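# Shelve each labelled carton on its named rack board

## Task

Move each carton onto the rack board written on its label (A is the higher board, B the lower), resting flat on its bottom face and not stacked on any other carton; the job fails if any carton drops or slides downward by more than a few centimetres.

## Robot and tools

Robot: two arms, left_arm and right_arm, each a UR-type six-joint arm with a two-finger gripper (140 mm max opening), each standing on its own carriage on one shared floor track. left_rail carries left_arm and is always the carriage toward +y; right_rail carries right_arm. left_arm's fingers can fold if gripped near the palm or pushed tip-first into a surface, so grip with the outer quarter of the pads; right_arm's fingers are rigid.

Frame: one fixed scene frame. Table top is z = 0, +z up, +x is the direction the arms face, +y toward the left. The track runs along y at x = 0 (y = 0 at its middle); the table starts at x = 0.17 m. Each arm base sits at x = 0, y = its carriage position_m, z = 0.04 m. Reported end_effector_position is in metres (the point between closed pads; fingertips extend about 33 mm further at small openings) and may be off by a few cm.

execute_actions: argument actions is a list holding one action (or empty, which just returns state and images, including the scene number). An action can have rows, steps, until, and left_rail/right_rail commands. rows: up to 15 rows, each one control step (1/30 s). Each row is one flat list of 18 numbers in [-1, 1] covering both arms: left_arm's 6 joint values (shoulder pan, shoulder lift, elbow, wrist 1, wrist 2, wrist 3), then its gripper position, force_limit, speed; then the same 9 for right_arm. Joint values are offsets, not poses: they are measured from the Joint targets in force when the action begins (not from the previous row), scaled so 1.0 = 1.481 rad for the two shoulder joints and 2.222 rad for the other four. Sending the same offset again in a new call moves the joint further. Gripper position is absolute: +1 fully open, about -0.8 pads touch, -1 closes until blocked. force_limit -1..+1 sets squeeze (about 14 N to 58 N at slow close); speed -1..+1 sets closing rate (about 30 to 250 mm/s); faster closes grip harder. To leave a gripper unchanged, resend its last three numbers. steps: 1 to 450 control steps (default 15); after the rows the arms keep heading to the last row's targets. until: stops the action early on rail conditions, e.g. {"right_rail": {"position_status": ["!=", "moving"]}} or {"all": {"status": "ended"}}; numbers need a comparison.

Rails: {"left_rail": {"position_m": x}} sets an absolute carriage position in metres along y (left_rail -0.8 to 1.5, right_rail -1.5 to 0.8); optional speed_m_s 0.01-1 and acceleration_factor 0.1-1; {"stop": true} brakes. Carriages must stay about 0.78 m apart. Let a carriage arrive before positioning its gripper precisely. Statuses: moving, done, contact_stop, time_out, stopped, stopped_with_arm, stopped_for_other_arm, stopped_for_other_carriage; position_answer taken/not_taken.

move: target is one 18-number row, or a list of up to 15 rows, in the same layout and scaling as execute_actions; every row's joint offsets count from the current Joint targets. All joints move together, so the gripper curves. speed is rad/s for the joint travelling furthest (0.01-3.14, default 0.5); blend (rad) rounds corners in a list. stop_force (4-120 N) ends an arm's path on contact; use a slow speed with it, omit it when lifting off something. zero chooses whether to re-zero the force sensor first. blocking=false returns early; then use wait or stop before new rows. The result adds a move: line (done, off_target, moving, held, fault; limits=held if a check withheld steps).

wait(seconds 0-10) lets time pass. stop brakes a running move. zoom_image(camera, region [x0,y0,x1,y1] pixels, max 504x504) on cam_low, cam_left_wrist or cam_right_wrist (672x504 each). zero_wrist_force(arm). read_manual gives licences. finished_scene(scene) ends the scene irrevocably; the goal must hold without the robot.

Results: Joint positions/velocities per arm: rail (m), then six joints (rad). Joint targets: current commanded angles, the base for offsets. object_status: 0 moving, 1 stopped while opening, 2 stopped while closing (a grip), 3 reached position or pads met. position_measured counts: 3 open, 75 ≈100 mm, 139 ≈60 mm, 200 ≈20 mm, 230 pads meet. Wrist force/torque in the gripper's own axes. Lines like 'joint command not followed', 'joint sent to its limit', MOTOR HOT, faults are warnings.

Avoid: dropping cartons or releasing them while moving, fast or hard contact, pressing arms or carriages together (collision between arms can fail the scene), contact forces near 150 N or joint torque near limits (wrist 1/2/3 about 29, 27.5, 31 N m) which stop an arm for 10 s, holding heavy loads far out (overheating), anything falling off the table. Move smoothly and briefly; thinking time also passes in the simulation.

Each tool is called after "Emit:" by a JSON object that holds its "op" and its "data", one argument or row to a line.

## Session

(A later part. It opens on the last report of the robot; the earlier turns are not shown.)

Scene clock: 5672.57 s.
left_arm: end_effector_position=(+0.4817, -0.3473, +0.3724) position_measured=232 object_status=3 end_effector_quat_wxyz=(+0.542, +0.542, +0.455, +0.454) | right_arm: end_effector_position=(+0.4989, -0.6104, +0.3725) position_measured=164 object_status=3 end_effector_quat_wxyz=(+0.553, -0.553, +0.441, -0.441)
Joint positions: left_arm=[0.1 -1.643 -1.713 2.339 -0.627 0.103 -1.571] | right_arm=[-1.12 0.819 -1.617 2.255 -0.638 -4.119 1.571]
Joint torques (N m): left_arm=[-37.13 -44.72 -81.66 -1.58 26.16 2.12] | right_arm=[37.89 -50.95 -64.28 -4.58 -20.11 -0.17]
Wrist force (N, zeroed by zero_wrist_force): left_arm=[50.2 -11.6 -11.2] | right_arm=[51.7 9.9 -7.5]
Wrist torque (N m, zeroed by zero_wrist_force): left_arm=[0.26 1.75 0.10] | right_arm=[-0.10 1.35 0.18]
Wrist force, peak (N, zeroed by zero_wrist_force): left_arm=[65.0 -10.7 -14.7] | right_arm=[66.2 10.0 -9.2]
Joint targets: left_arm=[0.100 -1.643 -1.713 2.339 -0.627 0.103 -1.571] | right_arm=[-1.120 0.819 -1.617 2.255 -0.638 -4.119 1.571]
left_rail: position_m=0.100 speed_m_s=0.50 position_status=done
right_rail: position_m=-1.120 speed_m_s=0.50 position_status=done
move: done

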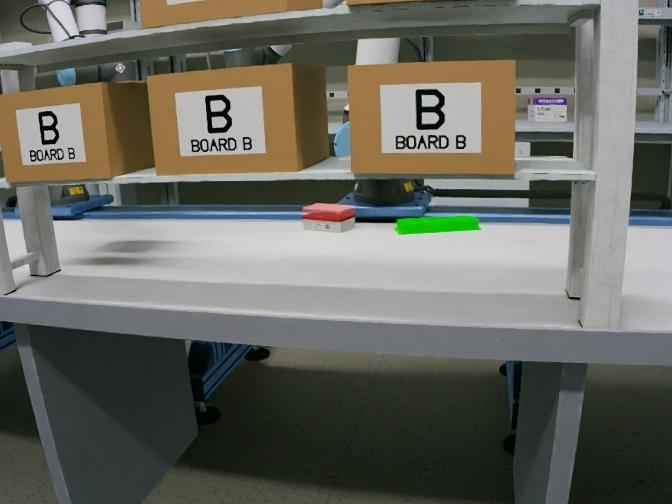

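Emit:
{"op": "move", "data": {
  "target": [
    [0, -0.048695, -0.032721, 0.065177, 0, 0, -1, -1, -0.5, 0, -0.046695, -0.030572, 0.061695, 0, 0, -0.28, 0, -0.5],
    [0, -0.083665, -0.069733, 0.125497, 0, 0, -1, -1, -0.5, 0, -0.081404, -0.065607, 0.119864, 0, 0, -0.28, 0, -0.5],
    [0, -0.106593, -0.110528, 0.181573, 0, 0, -1, -1, -0.5, 0, -0.105321, -0.104677, 0.174875, 0, 0, -0.28, 0, -0.5],
    [0, -0.115773, -0.138477, 0.215642, 0, 0, -1, -1, -0.5, 0, -0.115481, -0.131676, 0.208645, 0, 0, -0.28, 0, -0.5],
    [0, -0.121103, -0.167819, 0.248536, 0, 0, -1, -1, -0.5, 0, -0.121955, -0.160195, 0.24148, 0, 0, -0.28, 0, -0.5]
  ],
  "speed": 0.12,
  "blend": [0.01, 0.01, 0.01, 0.01, 0],
  "cameras": ["cam_left_wrist", "cam_right_wrist"]
}}

Scene clock: 5691.57 s.
left_arm: end_effector_position=(+0.4817, -0.3473, +0.6399) position_measured=232 object_status=3 end_effector_quat_wxyz=(+0.542, +0.542, +0.455, +0.454) | right_arm: end_effector_position=(+0.4989, -0.6105, +0.6399) position_measured=164 object_status=3 end_effector_quat_wxyz=(+0.553, -0.553, +0.441, -0.441)
Joint positions: left_arm=[0.1 -1.643 -1.893 1.967 -0.074 0.103 -1.571] | right_arm=[-1.12 0.819 -1.798 1.899 -0.101 -4.119 1.571]
Joint torques (N m): left_arm=[-37.99 -19.67 -75.57 -2.41 26.57 1.69] | right_arm=[37.5 -30.75 -64.96 -3.83 -27.88 -0.24]
Wrist force (N, zeroed by zero_wrist_force): left_arm=[52.7 -11.3 -12.0] | right_arm=[54.3 9.7 -7.6]
Wrist torque (N m, zeroed by zero_wrist_force): left_arm=[0.26 1.83 0.10] | right_arm=[-0.07 1.38 0.17]
Wrist force, peak (N, zeroed by zero_wrist_force): left_arm=[65.2 -11.1 -14.6] | right_arm=[67.5 9.2 -9.5]
Joint targets: left_arm=[0.100 -1.643 -1.893 1.966 -0.074 0.103 -1.571] | right_arm=[-1.120 0.819 -1.798 1.899 -0.101 -4.119 1.571]
left_rail: position_m=0.100 speed_m_s=0.50 position_status=done
right_rail: position_m=-1.120 speed_m_s=0.50 position_status=done
move: done
cam_left_wrist: T_world_to_cam=[[-0.0182161, 0.00185578, 0.999832, -0.621397], [-0.496979, -0.867731, -0.00744394, -0.0609843], [0.867571, -0.497031, 0.0167289, -0.418463], [0, 0, 0, 1]] pos_world=[0.321419, -0.259754, 0.627839]
cam_right_wrist: T_world_to_cam=[[-0.0175716, 0.0191857, -0.999662, 0.667188], [-0.514235, 0.85727, 0.0254919, 0.765325], [0.857469, 0.514509, -0.00519769, 0.0657295], [0, 0, 0, 1]] pos_world=[0.348919, -0.702709, 0.647794]

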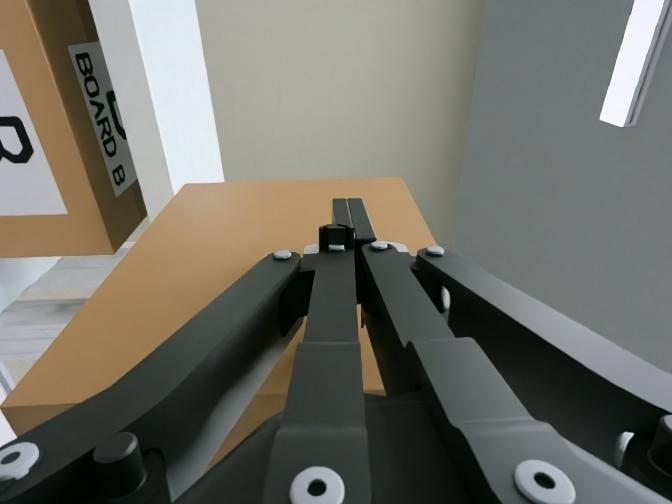

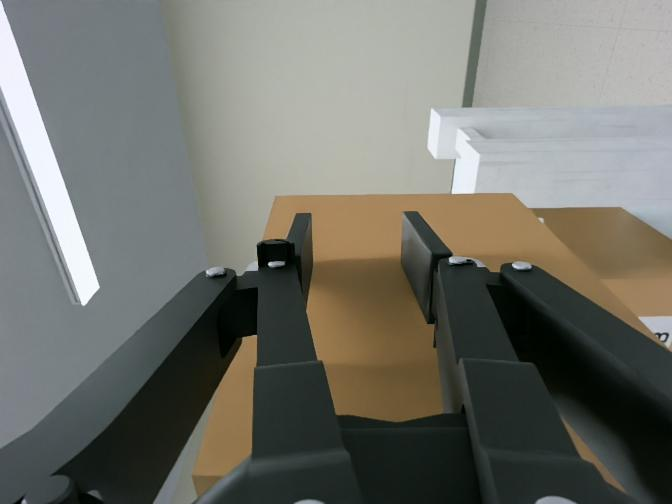

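Emit:
{"op": "move", "data": {
  "target": [
    [0.061798, -0.024095, 0.010309, 0.005751, 0.04254, 0, -1, -1, -0.5, -0.000424, 0.055242, -0.029482, -0.007338, 0.001068, 0, -0.28, 0, -0.5],
    [0.133479, -0.041076, 0.017228, 0.010149, 0.091667, 0, -1, -1, -0.5, -0.000932, 0.109463, -0.061538, -0.011421, 0.002079, 0, -0.28, 0, -0.5],
    [0.214288, -0.049964, 0.020739, 0.012563, 0.146877, 0, -1, -1, -0.5, -0.001357, 0.162908, -0.096193, -0.012388, 0.003146, 0, -0.28, 0, -0.5],
    [0.303098, -0.050255, 0.020852, 0.012644, 0.20787, 0, -1, -1, -0.5, -0.001292, 0.216153, -0.133747, -0.010323, 0.004989, 0, -0.28, 0, -0.5]
  ],
  "speed": 0.08,
  "blend": [0.01, 0.01, 0.01, 0],
  "cameras": ["cam_left_wrist", "cam_right_wrist"]
}}

Scene clock: 5772.13 s.
left_arm: end_effector_position=(+0.6194, -0.2109, +0.6401) position_measured=232 object_status=3 end_effector_quat_wxyz=(+0.545, +0.545, +0.451, +0.451) | right_arm: end_effector_position=(+0.6330, -0.4741, +0.6401) position_measured=164 object_status=3 end_effector_quat_wxyz=(+0.550, -0.550, +0.444, -0.444)
Joint positions: left_arm=[0.1 -1.195 -1.967 2.013 -0.046 0.564 -1.571] | right_arm=[-1.12 0.817 -1.478 1.602 -0.124 -4.108 1.571]
Joint torques (N m): left_arm=[-22.28 -17.03 -56.02 -3.93 27.92 1.1] | right_arm=[47.43 -39.68 -65.86 -4.13 -8.95 -0.57]
Wrist force (N, zeroed by zero_wrist_force): left_arm=[51.5 -11.3 -11.6] | right_arm=[53.1 10.2 -7.6]
Wrist torque (N m, zeroed by zero_wrist_force): left_arm=[0.23 1.85 0.08] | right_arm=[-0.12 1.35 0.03]
Wrist force, peak (N, zeroed by zero_wrist_force): left_arm=[56.1 -11.0 -12.5] | right_arm=[57.9 10.2 -8.3]
Joint targets: left_arm=[0.100 -1.194 -1.967 2.013 -0.046 0.564 -1.571] | right_arm=[-1.120 0.817 -1.478 1.602 -0.124 -4.108 1.571]
left_rail: position_m=0.100 speed_m_s=0.50 position_status=done
right_rail: position_m=-1.120 speed_m_s=0.50 position_status=done
move: done
cam_left_wrist: T_world_to_cam=[[-0.0184142, 0.00210798, 0.999828, -0.619199], [-0.508143, -0.86124, -0.00754287, 0.134116], [0.861076, -0.508194, 0.0169302, -0.468649], [0, 0, 0, 1]] pos_world=[0.460291, -0.121353, 0.628039]
cam_right_wrist: T_world_to_cam=[[-0.0174072, 0.0193618, -0.999661, 0.667091], [-0.503045, 0.863884, 0.0254916, 0.713507], [0.864085, 0.503318, -0.00529794, -0.128829], [0, 0, 0, 1]] pos_world=[0.481858, -0.564462, 0.647993]

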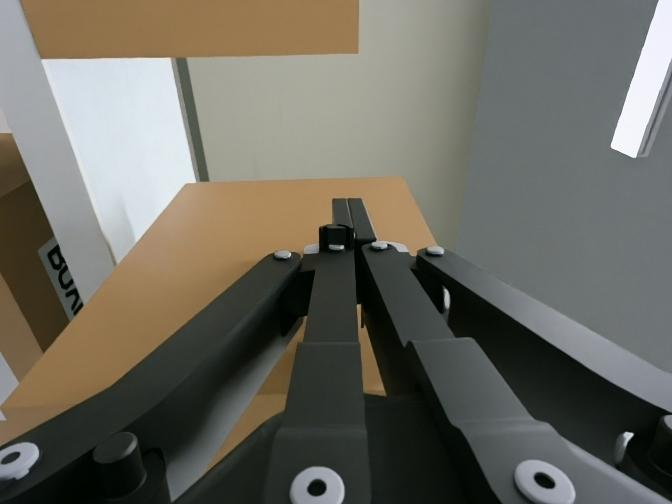

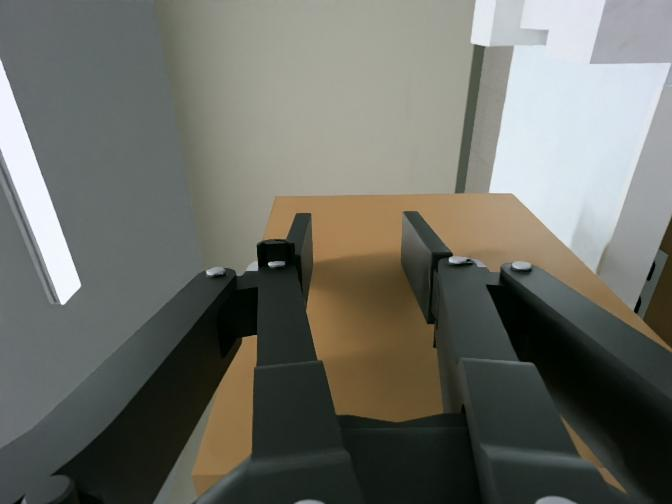

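Emit:
{"op": "move", "data": {
  "target": [
    [0.088941, 0.054498, -0.022727, -0.013597, 0.059281, 0, -1, -1, -0.5, -0.039057, 0.029109, -0.021802, 0.0024, -0.026032, 0, -0.28, 0, -0.5],
    [0.162647, 0.109492, -0.048671, -0.024307, 0.108407, 0, -1, -1, -0.5, -0.07436, 0.061494, -0.047107, 0.00612, -0.049562, 0, -0.28, 0, -0.5],
    [0.22302, 0.163417, -0.077129, -0.031792, 0.148647, 0, -1, -1, -0.5, -0.105616, 0.096191, -0.075432, 0.011319, -0.070395, 0, -0.28, 0, -0.5]
  ],
  "speed": 0.07,
  "blend": [0.01, 0.01, 0],
  "cameras": ["cam_left_wrist", "cam_right_wrist"]
}}

Scene clock: 5816.97 s.
left_arm: end_effector_position=(+0.7745, -0.2108, +0.6401) position_measured=232 object_status=3 end_effector_quat_wxyz=(+0.545, +0.544, +0.451, +0.451) | right_arm: end_effector_position=(+0.7879, -0.4741, +0.6401) position_measured=164 object_status=3 end_effector_quat_wxyz=(+0.550, -0.550, +0.444, -0.444)
Joint positions: left_arm=[0.1 -0.864 -1.725 1.841 -0.117 0.895 -1.571] | right_arm=[-1.12 0.661 -1.335 1.435 -0.099 -4.264 1.571]
Joint torques (N m): left_arm=[-23.62 -4.19 -79.31 -15.47 26.95 1.41] | right_arm=[28.5 -61.32 -63.87 -3.77 -27.24 -0.54]
Wrist force (N, zeroed by zero_wrist_force): left_arm=[49.5 -9.5 -11.8] | right_arm=[51.3 9.3 -7.7]
Wrist torque (N m, zeroed by zero_wrist_force): left_arm=[0.28 1.74 0.08] | right_arm=[-0.20 1.25 -0.05]
Wrist force, peak (N, zeroed by zero_wrist_force): left_arm=[60.1 -10.3 -14.1] | right_arm=[62.1 10.4 -8.7]
Joint targets: left_arm=[0.100 -0.864 -1.725 1.841 -0.117 0.895 -1.571] | right_arm=[-1.120 0.661 -1.335 1.434 -0.099 -4.264 1.571]
left_rail: position_m=0.100 speed_m_s=0.50 position_status=done
right_rail: position_m=-1.120 speed_m_s=0.50 position_status=done
move: done
cam_left_wrist: T_world_to_cam=[[-0.0185169, 0.001937, 0.999827, -0.616302], [-0.508138, -0.861241, -0.00774225, 0.213087], [0.861077, -0.508193, 0.0169318, -0.602066], [0, 0, 0, 1]] pos_world=[0.615291, -0.121253, 0.628039]
cam_right_wrist: T_world_to_cam=[[-0.0174072, 0.0193618, -0.999661, 0.669785], [-0.503045, 0.863884, 0.0254916, 0.791343], [0.864085, 0.503318, -0.00529794, -0.262726], [0, 0, 0, 1]] pos_world=[0.636758, -0.564362, 0.647993]

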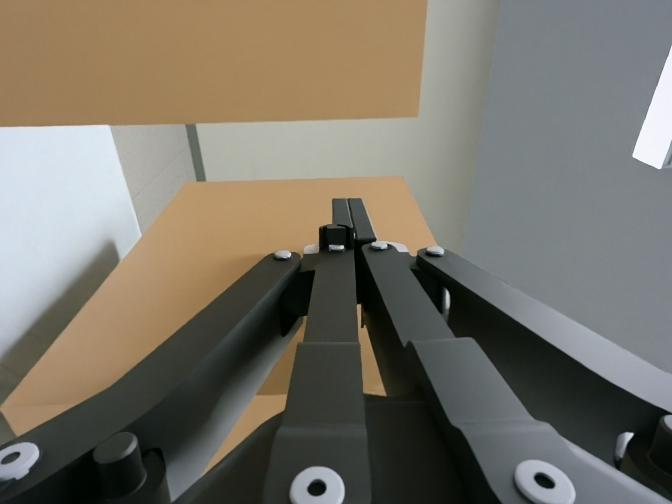

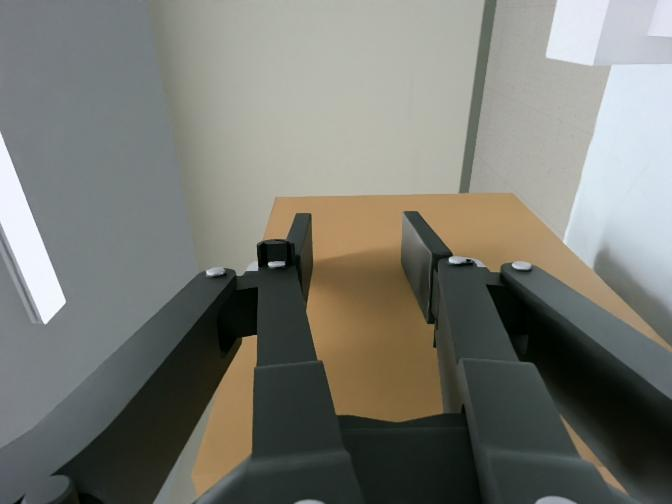

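Emit:
{"op": "move", "data": {
  "target": [0, 0.009795, 0.036027, -0.042555, 0, 0, -1, -1, -0.5, 0, 0.00824, 0.034468, -0.03996, 0, 0, -0.28, 0, -0.5],
  "speed": 0.022,
  "stop_force": 8,
  "cameras": []
}}

Scene clock: 5837.70 s.
left_arm: end_effector_position=(+0.7748, -0.2111, +0.5980) position_measured=232 object_status=3 end_effector_quat_wxyz=(+0.545, +0.544, +0.451, +0.451) | right_arm: end_effector_position=(+0.7883, -0.4739, +0.5971) position_measured=164 object_status=3 end_effector_quat_wxyz=(+0.550, -0.550, +0.444, -0.444)
Joint positions: left_arm=[0.1 -0.864 -1.713 1.906 -0.194 0.895 -1.571] | right_arm=[-1.12 0.661 -1.325 1.498 -0.173 -4.264 1.571]
Joint torques (N m): left_arm=[-37.82 -43.94 -74.09 -3.75 25.92 1] | right_arm=[44.34 -73.95 -58.21 -2.75 -25.72 -0.62]
Wrist force (N, zeroed by zero_wrist_force): left_arm=[53.3 -3.4 -14.1] | right_arm=[57.4 2.4 -10.3]
Wrist torque (N m, zeroed by zero_wrist_force): left_arm=[0.10 1.81 0.01] | right_arm=[0.13 1.43 0.13]
Wrist force, peak (N, zeroed by zero_wrist_force): left_arm=[55.4 -9.8 -13.0] | right_arm=[58.0 -1.5 -12.4]
Joint targets: left_arm=[0.100 -0.864 -1.713 1.906 -0.194 0.895 -1.571] | right_arm=[-1.120 0.661 -1.325 1.498 -0.173 -4.264 1.571]
left_rail: position_m=0.100 speed_m_s=0.50 position_status=done
right_rail: position_m=-1.120 speed_m_s=0.50 position_status=done
move: contact (left_arm, right_arm); left_arm: the wrist 1 is farthest, 0.018 rad from its target; right_arm: the wrist 1 is farthest, 0.015 rad from its target

Emit:
{"op": "move", "data": {
  "target": [0, 0.00113, 0.004157, -0.00491, 0, 0, -1, -1, -0.5, 0, 0.000951, 0.003977, -0.004611, 0, 0, -0.28, 0, -0.5],
  "speed": 0.01,
  "stop_force": 7,
  "cameras": ["cam_low"]
}}

Scene clock: 5845.10 s.
left_arm: end_effector_position=(+0.7748, -0.2111, +0.5977) position_measured=232 object_status=3 end_effector_quat_wxyz=(+0.545, +0.544, +0.451, +0.451) | right_arm: end_effector_position=(+0.7883, -0.4739, +0.5966) position_measured=164 object_status=3 end_effector_quat_wxyz=(+0.550, -0.550, +0.444, -0.444)
Joint positions: left_arm=[0.1 -0.864 -1.713 1.907 -0.195 0.895 -1.571] | right_arm=[-1.12 0.661 -1.325 1.499 -0.174 -4.264 1.571]
Joint torques (N m): left_arm=[-37.37 -15.11 -70.76 -2.36 26.33 1.18] | right_arm=[42.11 -64.93 -54.48 -1.63 -25.76 -0.56]
Wrist force (N, zeroed by zero_wrist_force): left_arm=[52.7 0.9 -12.6] | right_arm=[57.9 -2.7 -10.7]
Wrist torque (N m, zeroed by zero_wrist_force): left_arm=[-0.02 1.88 -0.05] | right_arm=[0.31 1.31 0.18]
Wrist force, peak (N, zeroed by zero_wrist_force): left_arm=[53.2 -2.9 -13.8] | right_arm=[58.0 -4.2 -11.0]
Joint targets: left_arm=[0.100 -0.864 -1.713 1.907 -0.195 0.895 -1.571] | right_arm=[-1.120 0.661 -1.325 1.499 -0.174 -4.264 1.571]
left_rail: position_m=0.100 speed_m_s=0.50 position_status=done
right_rail: position_m=-1.120 speed_m_s=0.50 position_status=done
move: contact (left_arm, right_arm)

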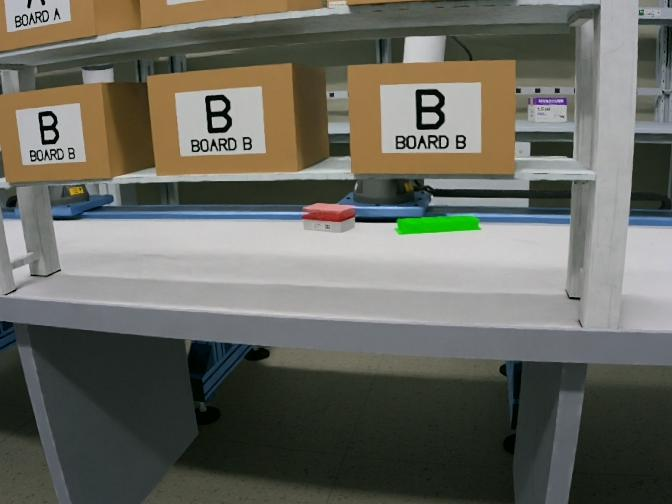

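Emit:
{"op": "move", "data": {
  "target": [0.022654, -0.01418, 0.007873, 0.001578, 0.0151, 0, -1, -1, -0.5, -0.018575, -0.020671, 0.0172, -0.003422, -0.012381, 0, -0.28, 0, -0.5],
  "speed": 0.02,
  "cameras": ["cam_left_wrist", "cam_right_wrist"]
}}

Scene clock: 5862.20 s.
left_arm: end_effector_position=(+0.7745, -0.1872, +0.5977) position_measured=232 object_status=3 end_effector_quat_wxyz=(+0.545, +0.544, +0.451, +0.451) | right_arm: end_effector_position=(+0.7886, -0.4978, +0.5966) position_measured=164 object_status=3 end_effector_quat_wxyz=(+0.550, -0.550, +0.444, -0.444)
Joint positions: left_arm=[0.1 -0.831 -1.734 1.924 -0.191 0.928 -1.571] | right_arm=[-1.12 0.633 -1.356 1.537 -0.181 -4.291 1.571]
Joint torques (N m): left_arm=[10.43 -57.58 -39.54 1.25 2.16 1.33] | right_arm=[-14.62 -84.66 -37.05 -7.31 -3.38 -0.55]
Wrist force (N, zeroed by zero_wrist_force): left_arm=[0.0 0.1 0.2] | right_arm=[0.8 -2.7 -0.5]
Wrist torque (N m, zeroed by zero_wrist_force): left_arm=[0.03 -0.01 -0.02] | right_arm=[-0.60 -0.18 0.03]
Wrist force, peak (N, zeroed by zero_wrist_force): left_arm=[53.1 0.4 -12.7] | right_arm=[57.9 -1.9 -10.1]
Joint targets: left_arm=[0.100 -0.831 -1.734 1.924 -0.191 0.928 -1.571] | right_arm=[-1.120 0.633 -1.356 1.537 -0.181 -4.291 1.571]
left_rail: position_m=0.100 speed_m_s=0.50 position_status=done
right_rail: position_m=-1.120 speed_m_s=0.50 position_status=done
move: done
cam_left_wrist: T_world_to_cam=[[-0.0189797, 0.00233243, 0.999817, -0.573525], [-0.508062, -0.861286, -0.00763537, 0.233021], [0.861111, -0.508114, 0.017532, -0.589805], [0, 0, 0, 1]] pos_world=[0.615391, -0.0976532, 0.58554]
cam_right_wrist: T_world_to_cam=[[-0.017109, 0.0196502, -0.999661, 0.626652], [-0.502978, 0.86392, 0.0255903, 0.813199], [0.86413, 0.503245, -0.00489716, -0.251948], [0, 0, 0, 1]] pos_world=[0.637458, -0.588062, 0.604395]

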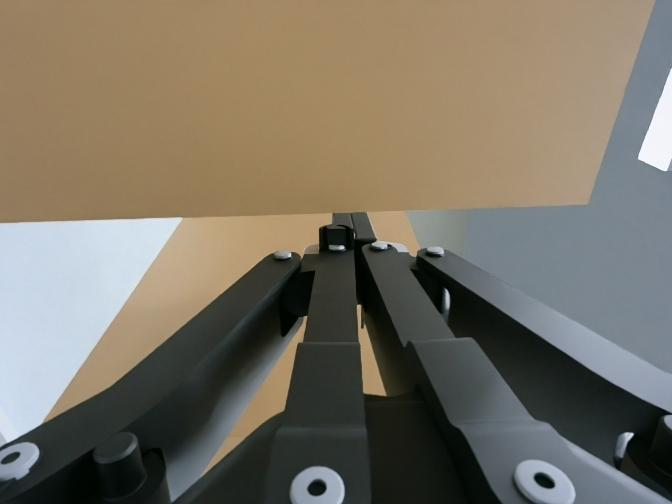

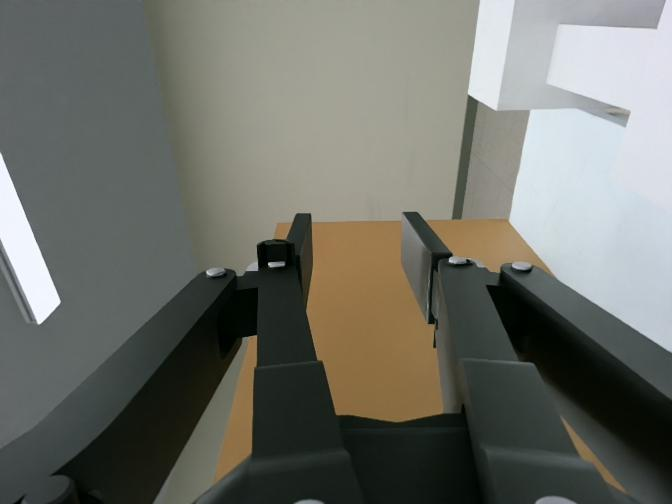

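Emit:
{"op": "move", "data": {
  "target": [
    [-0.080009, -0.072226, 0.036826, 0.011314, -0.053328, 0, -1, -1, -0.5, 0.039809, -0.043935, 0.035069, -0.005785, 0.026533, 0, -0.28, 0, -0.5],
    [-0.181525, -0.14587, 0.068905, 0.02832, -0.12099, 0, -1, -1, -0.5, 0.085792, -0.083791, 0.065114, -0.009266, 0.057182, 0, -0.28, 0, -0.5]
  ],
  "speed": [0.12, 0.25],
  "blend": [0.01, 0],
  "cameras": ["cam_low", "cam_left_wrist", "cam_right_wrist"]
}}

Scene clock: 5912.23 s.
left_arm: end_effector_position=(+0.6442, -0.1876, +0.5978) position_measured=232 object_status=3 end_effector_quat_wxyz=(+0.545, +0.544, +0.451, +0.451) | right_arm: end_effector_position=(+0.6592, -0.4979, +0.5967) position_measured=164 object_status=3 end_effector_quat_wxyz=(+0.550, -0.550, +0.444, -0.444)
Joint positions: left_arm=[0.1 -1.099 -1.95 2.077 -0.128 0.66 -1.571] | right_arm=[-1.12 0.76 -1.48 1.682 -0.202 -4.164 1.571]
Joint torques (N m): left_arm=[-16.54 -37.15 -40.33 0.95 -2.75 1.16] | right_arm=[10.92 -73.26 -34.84 -6.9 3.66 -0.48]
Wrist force (N, zeroed by zero_wrist_force): left_arm=[0.3 -0.1 0.2] | right_arm=[0.0 -2.6 -0.3]
Wrist torque (N m, zeroed by zero_wrist_force): left_arm=[-0.02 -0.07 -0.01] | right_arm=[-0.60 -0.03 0.04]
Wrist force, peak (N, zeroed by zero_wrist_force): left_arm=[1.3 -0.2 0.7] | right_arm=[0.8 -3.2 -0.4]
Joint targets: left_arm=[0.100 -1.099 -1.950 2.077 -0.128 0.659 -1.571] | right_arm=[-1.120 0.760 -1.480 1.682 -0.202 -4.164 1.571]
left_rail: position_m=0.100 speed_m_s=0.50 position_status=done
right_rail: position_m=-1.120 speed_m_s=0.50 position_status=done
move: done
cam_left_wrist: T_world_to_cam=[[-0.0187395, 0.00253708, 0.999821, -0.576096], [-0.508144, -0.861241, -0.00733863, 0.166346], [0.861068, -0.508191, 0.0174284, -0.477731], [0, 0, 0, 1]] pos_world=[0.485091, -0.0980534, 0.58554]
cam_right_wrist: T_world_to_cam=[[-0.0171088, 0.0196499, -0.999661, 0.62454], [-0.502978, 0.86392, 0.02559, 0.748198], [0.86413, 0.503245, -0.00489717, -0.140079], [0, 0, 0, 1]] pos_world=[0.508058, -0.588162, 0.604495]

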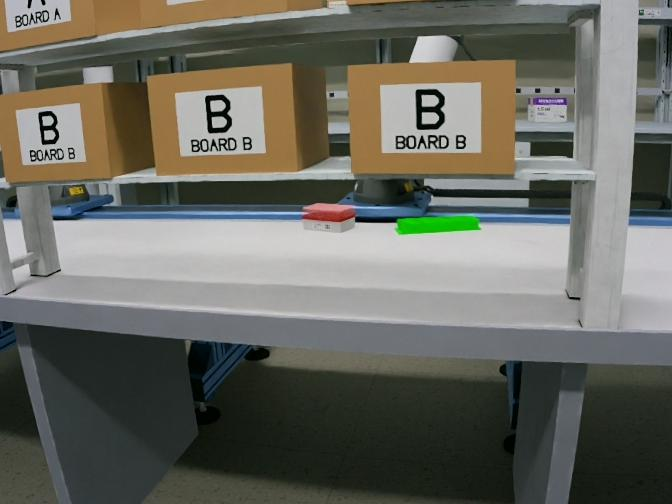

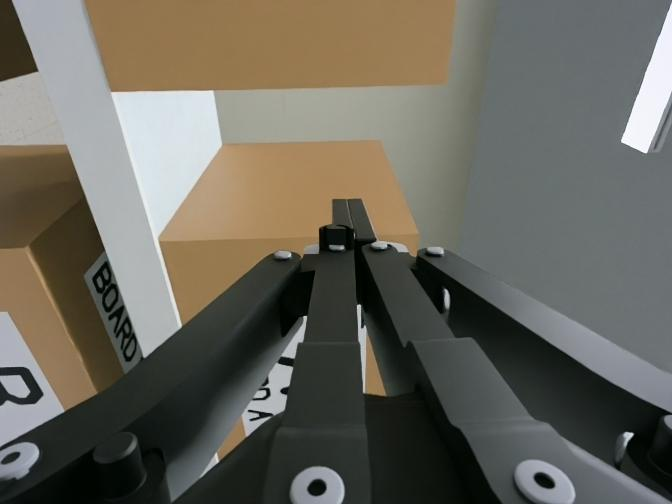

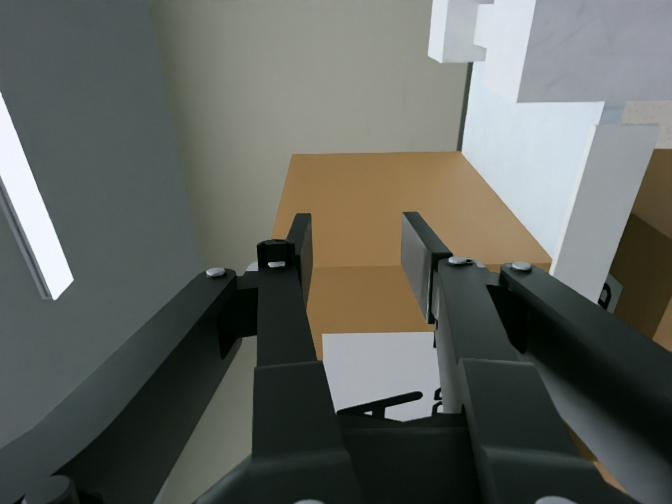

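Emit:
{"op": "zoom_image", "data": {
  "camera": "cam_low",
  "region": [0, 0, 504, 200]
}}

Scaled by 1.000.

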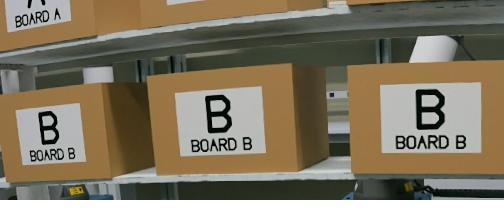

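Emit:
{"op": "finished_scene", "data": {
  "scene": 1
}}

The scene is finished: the task was done.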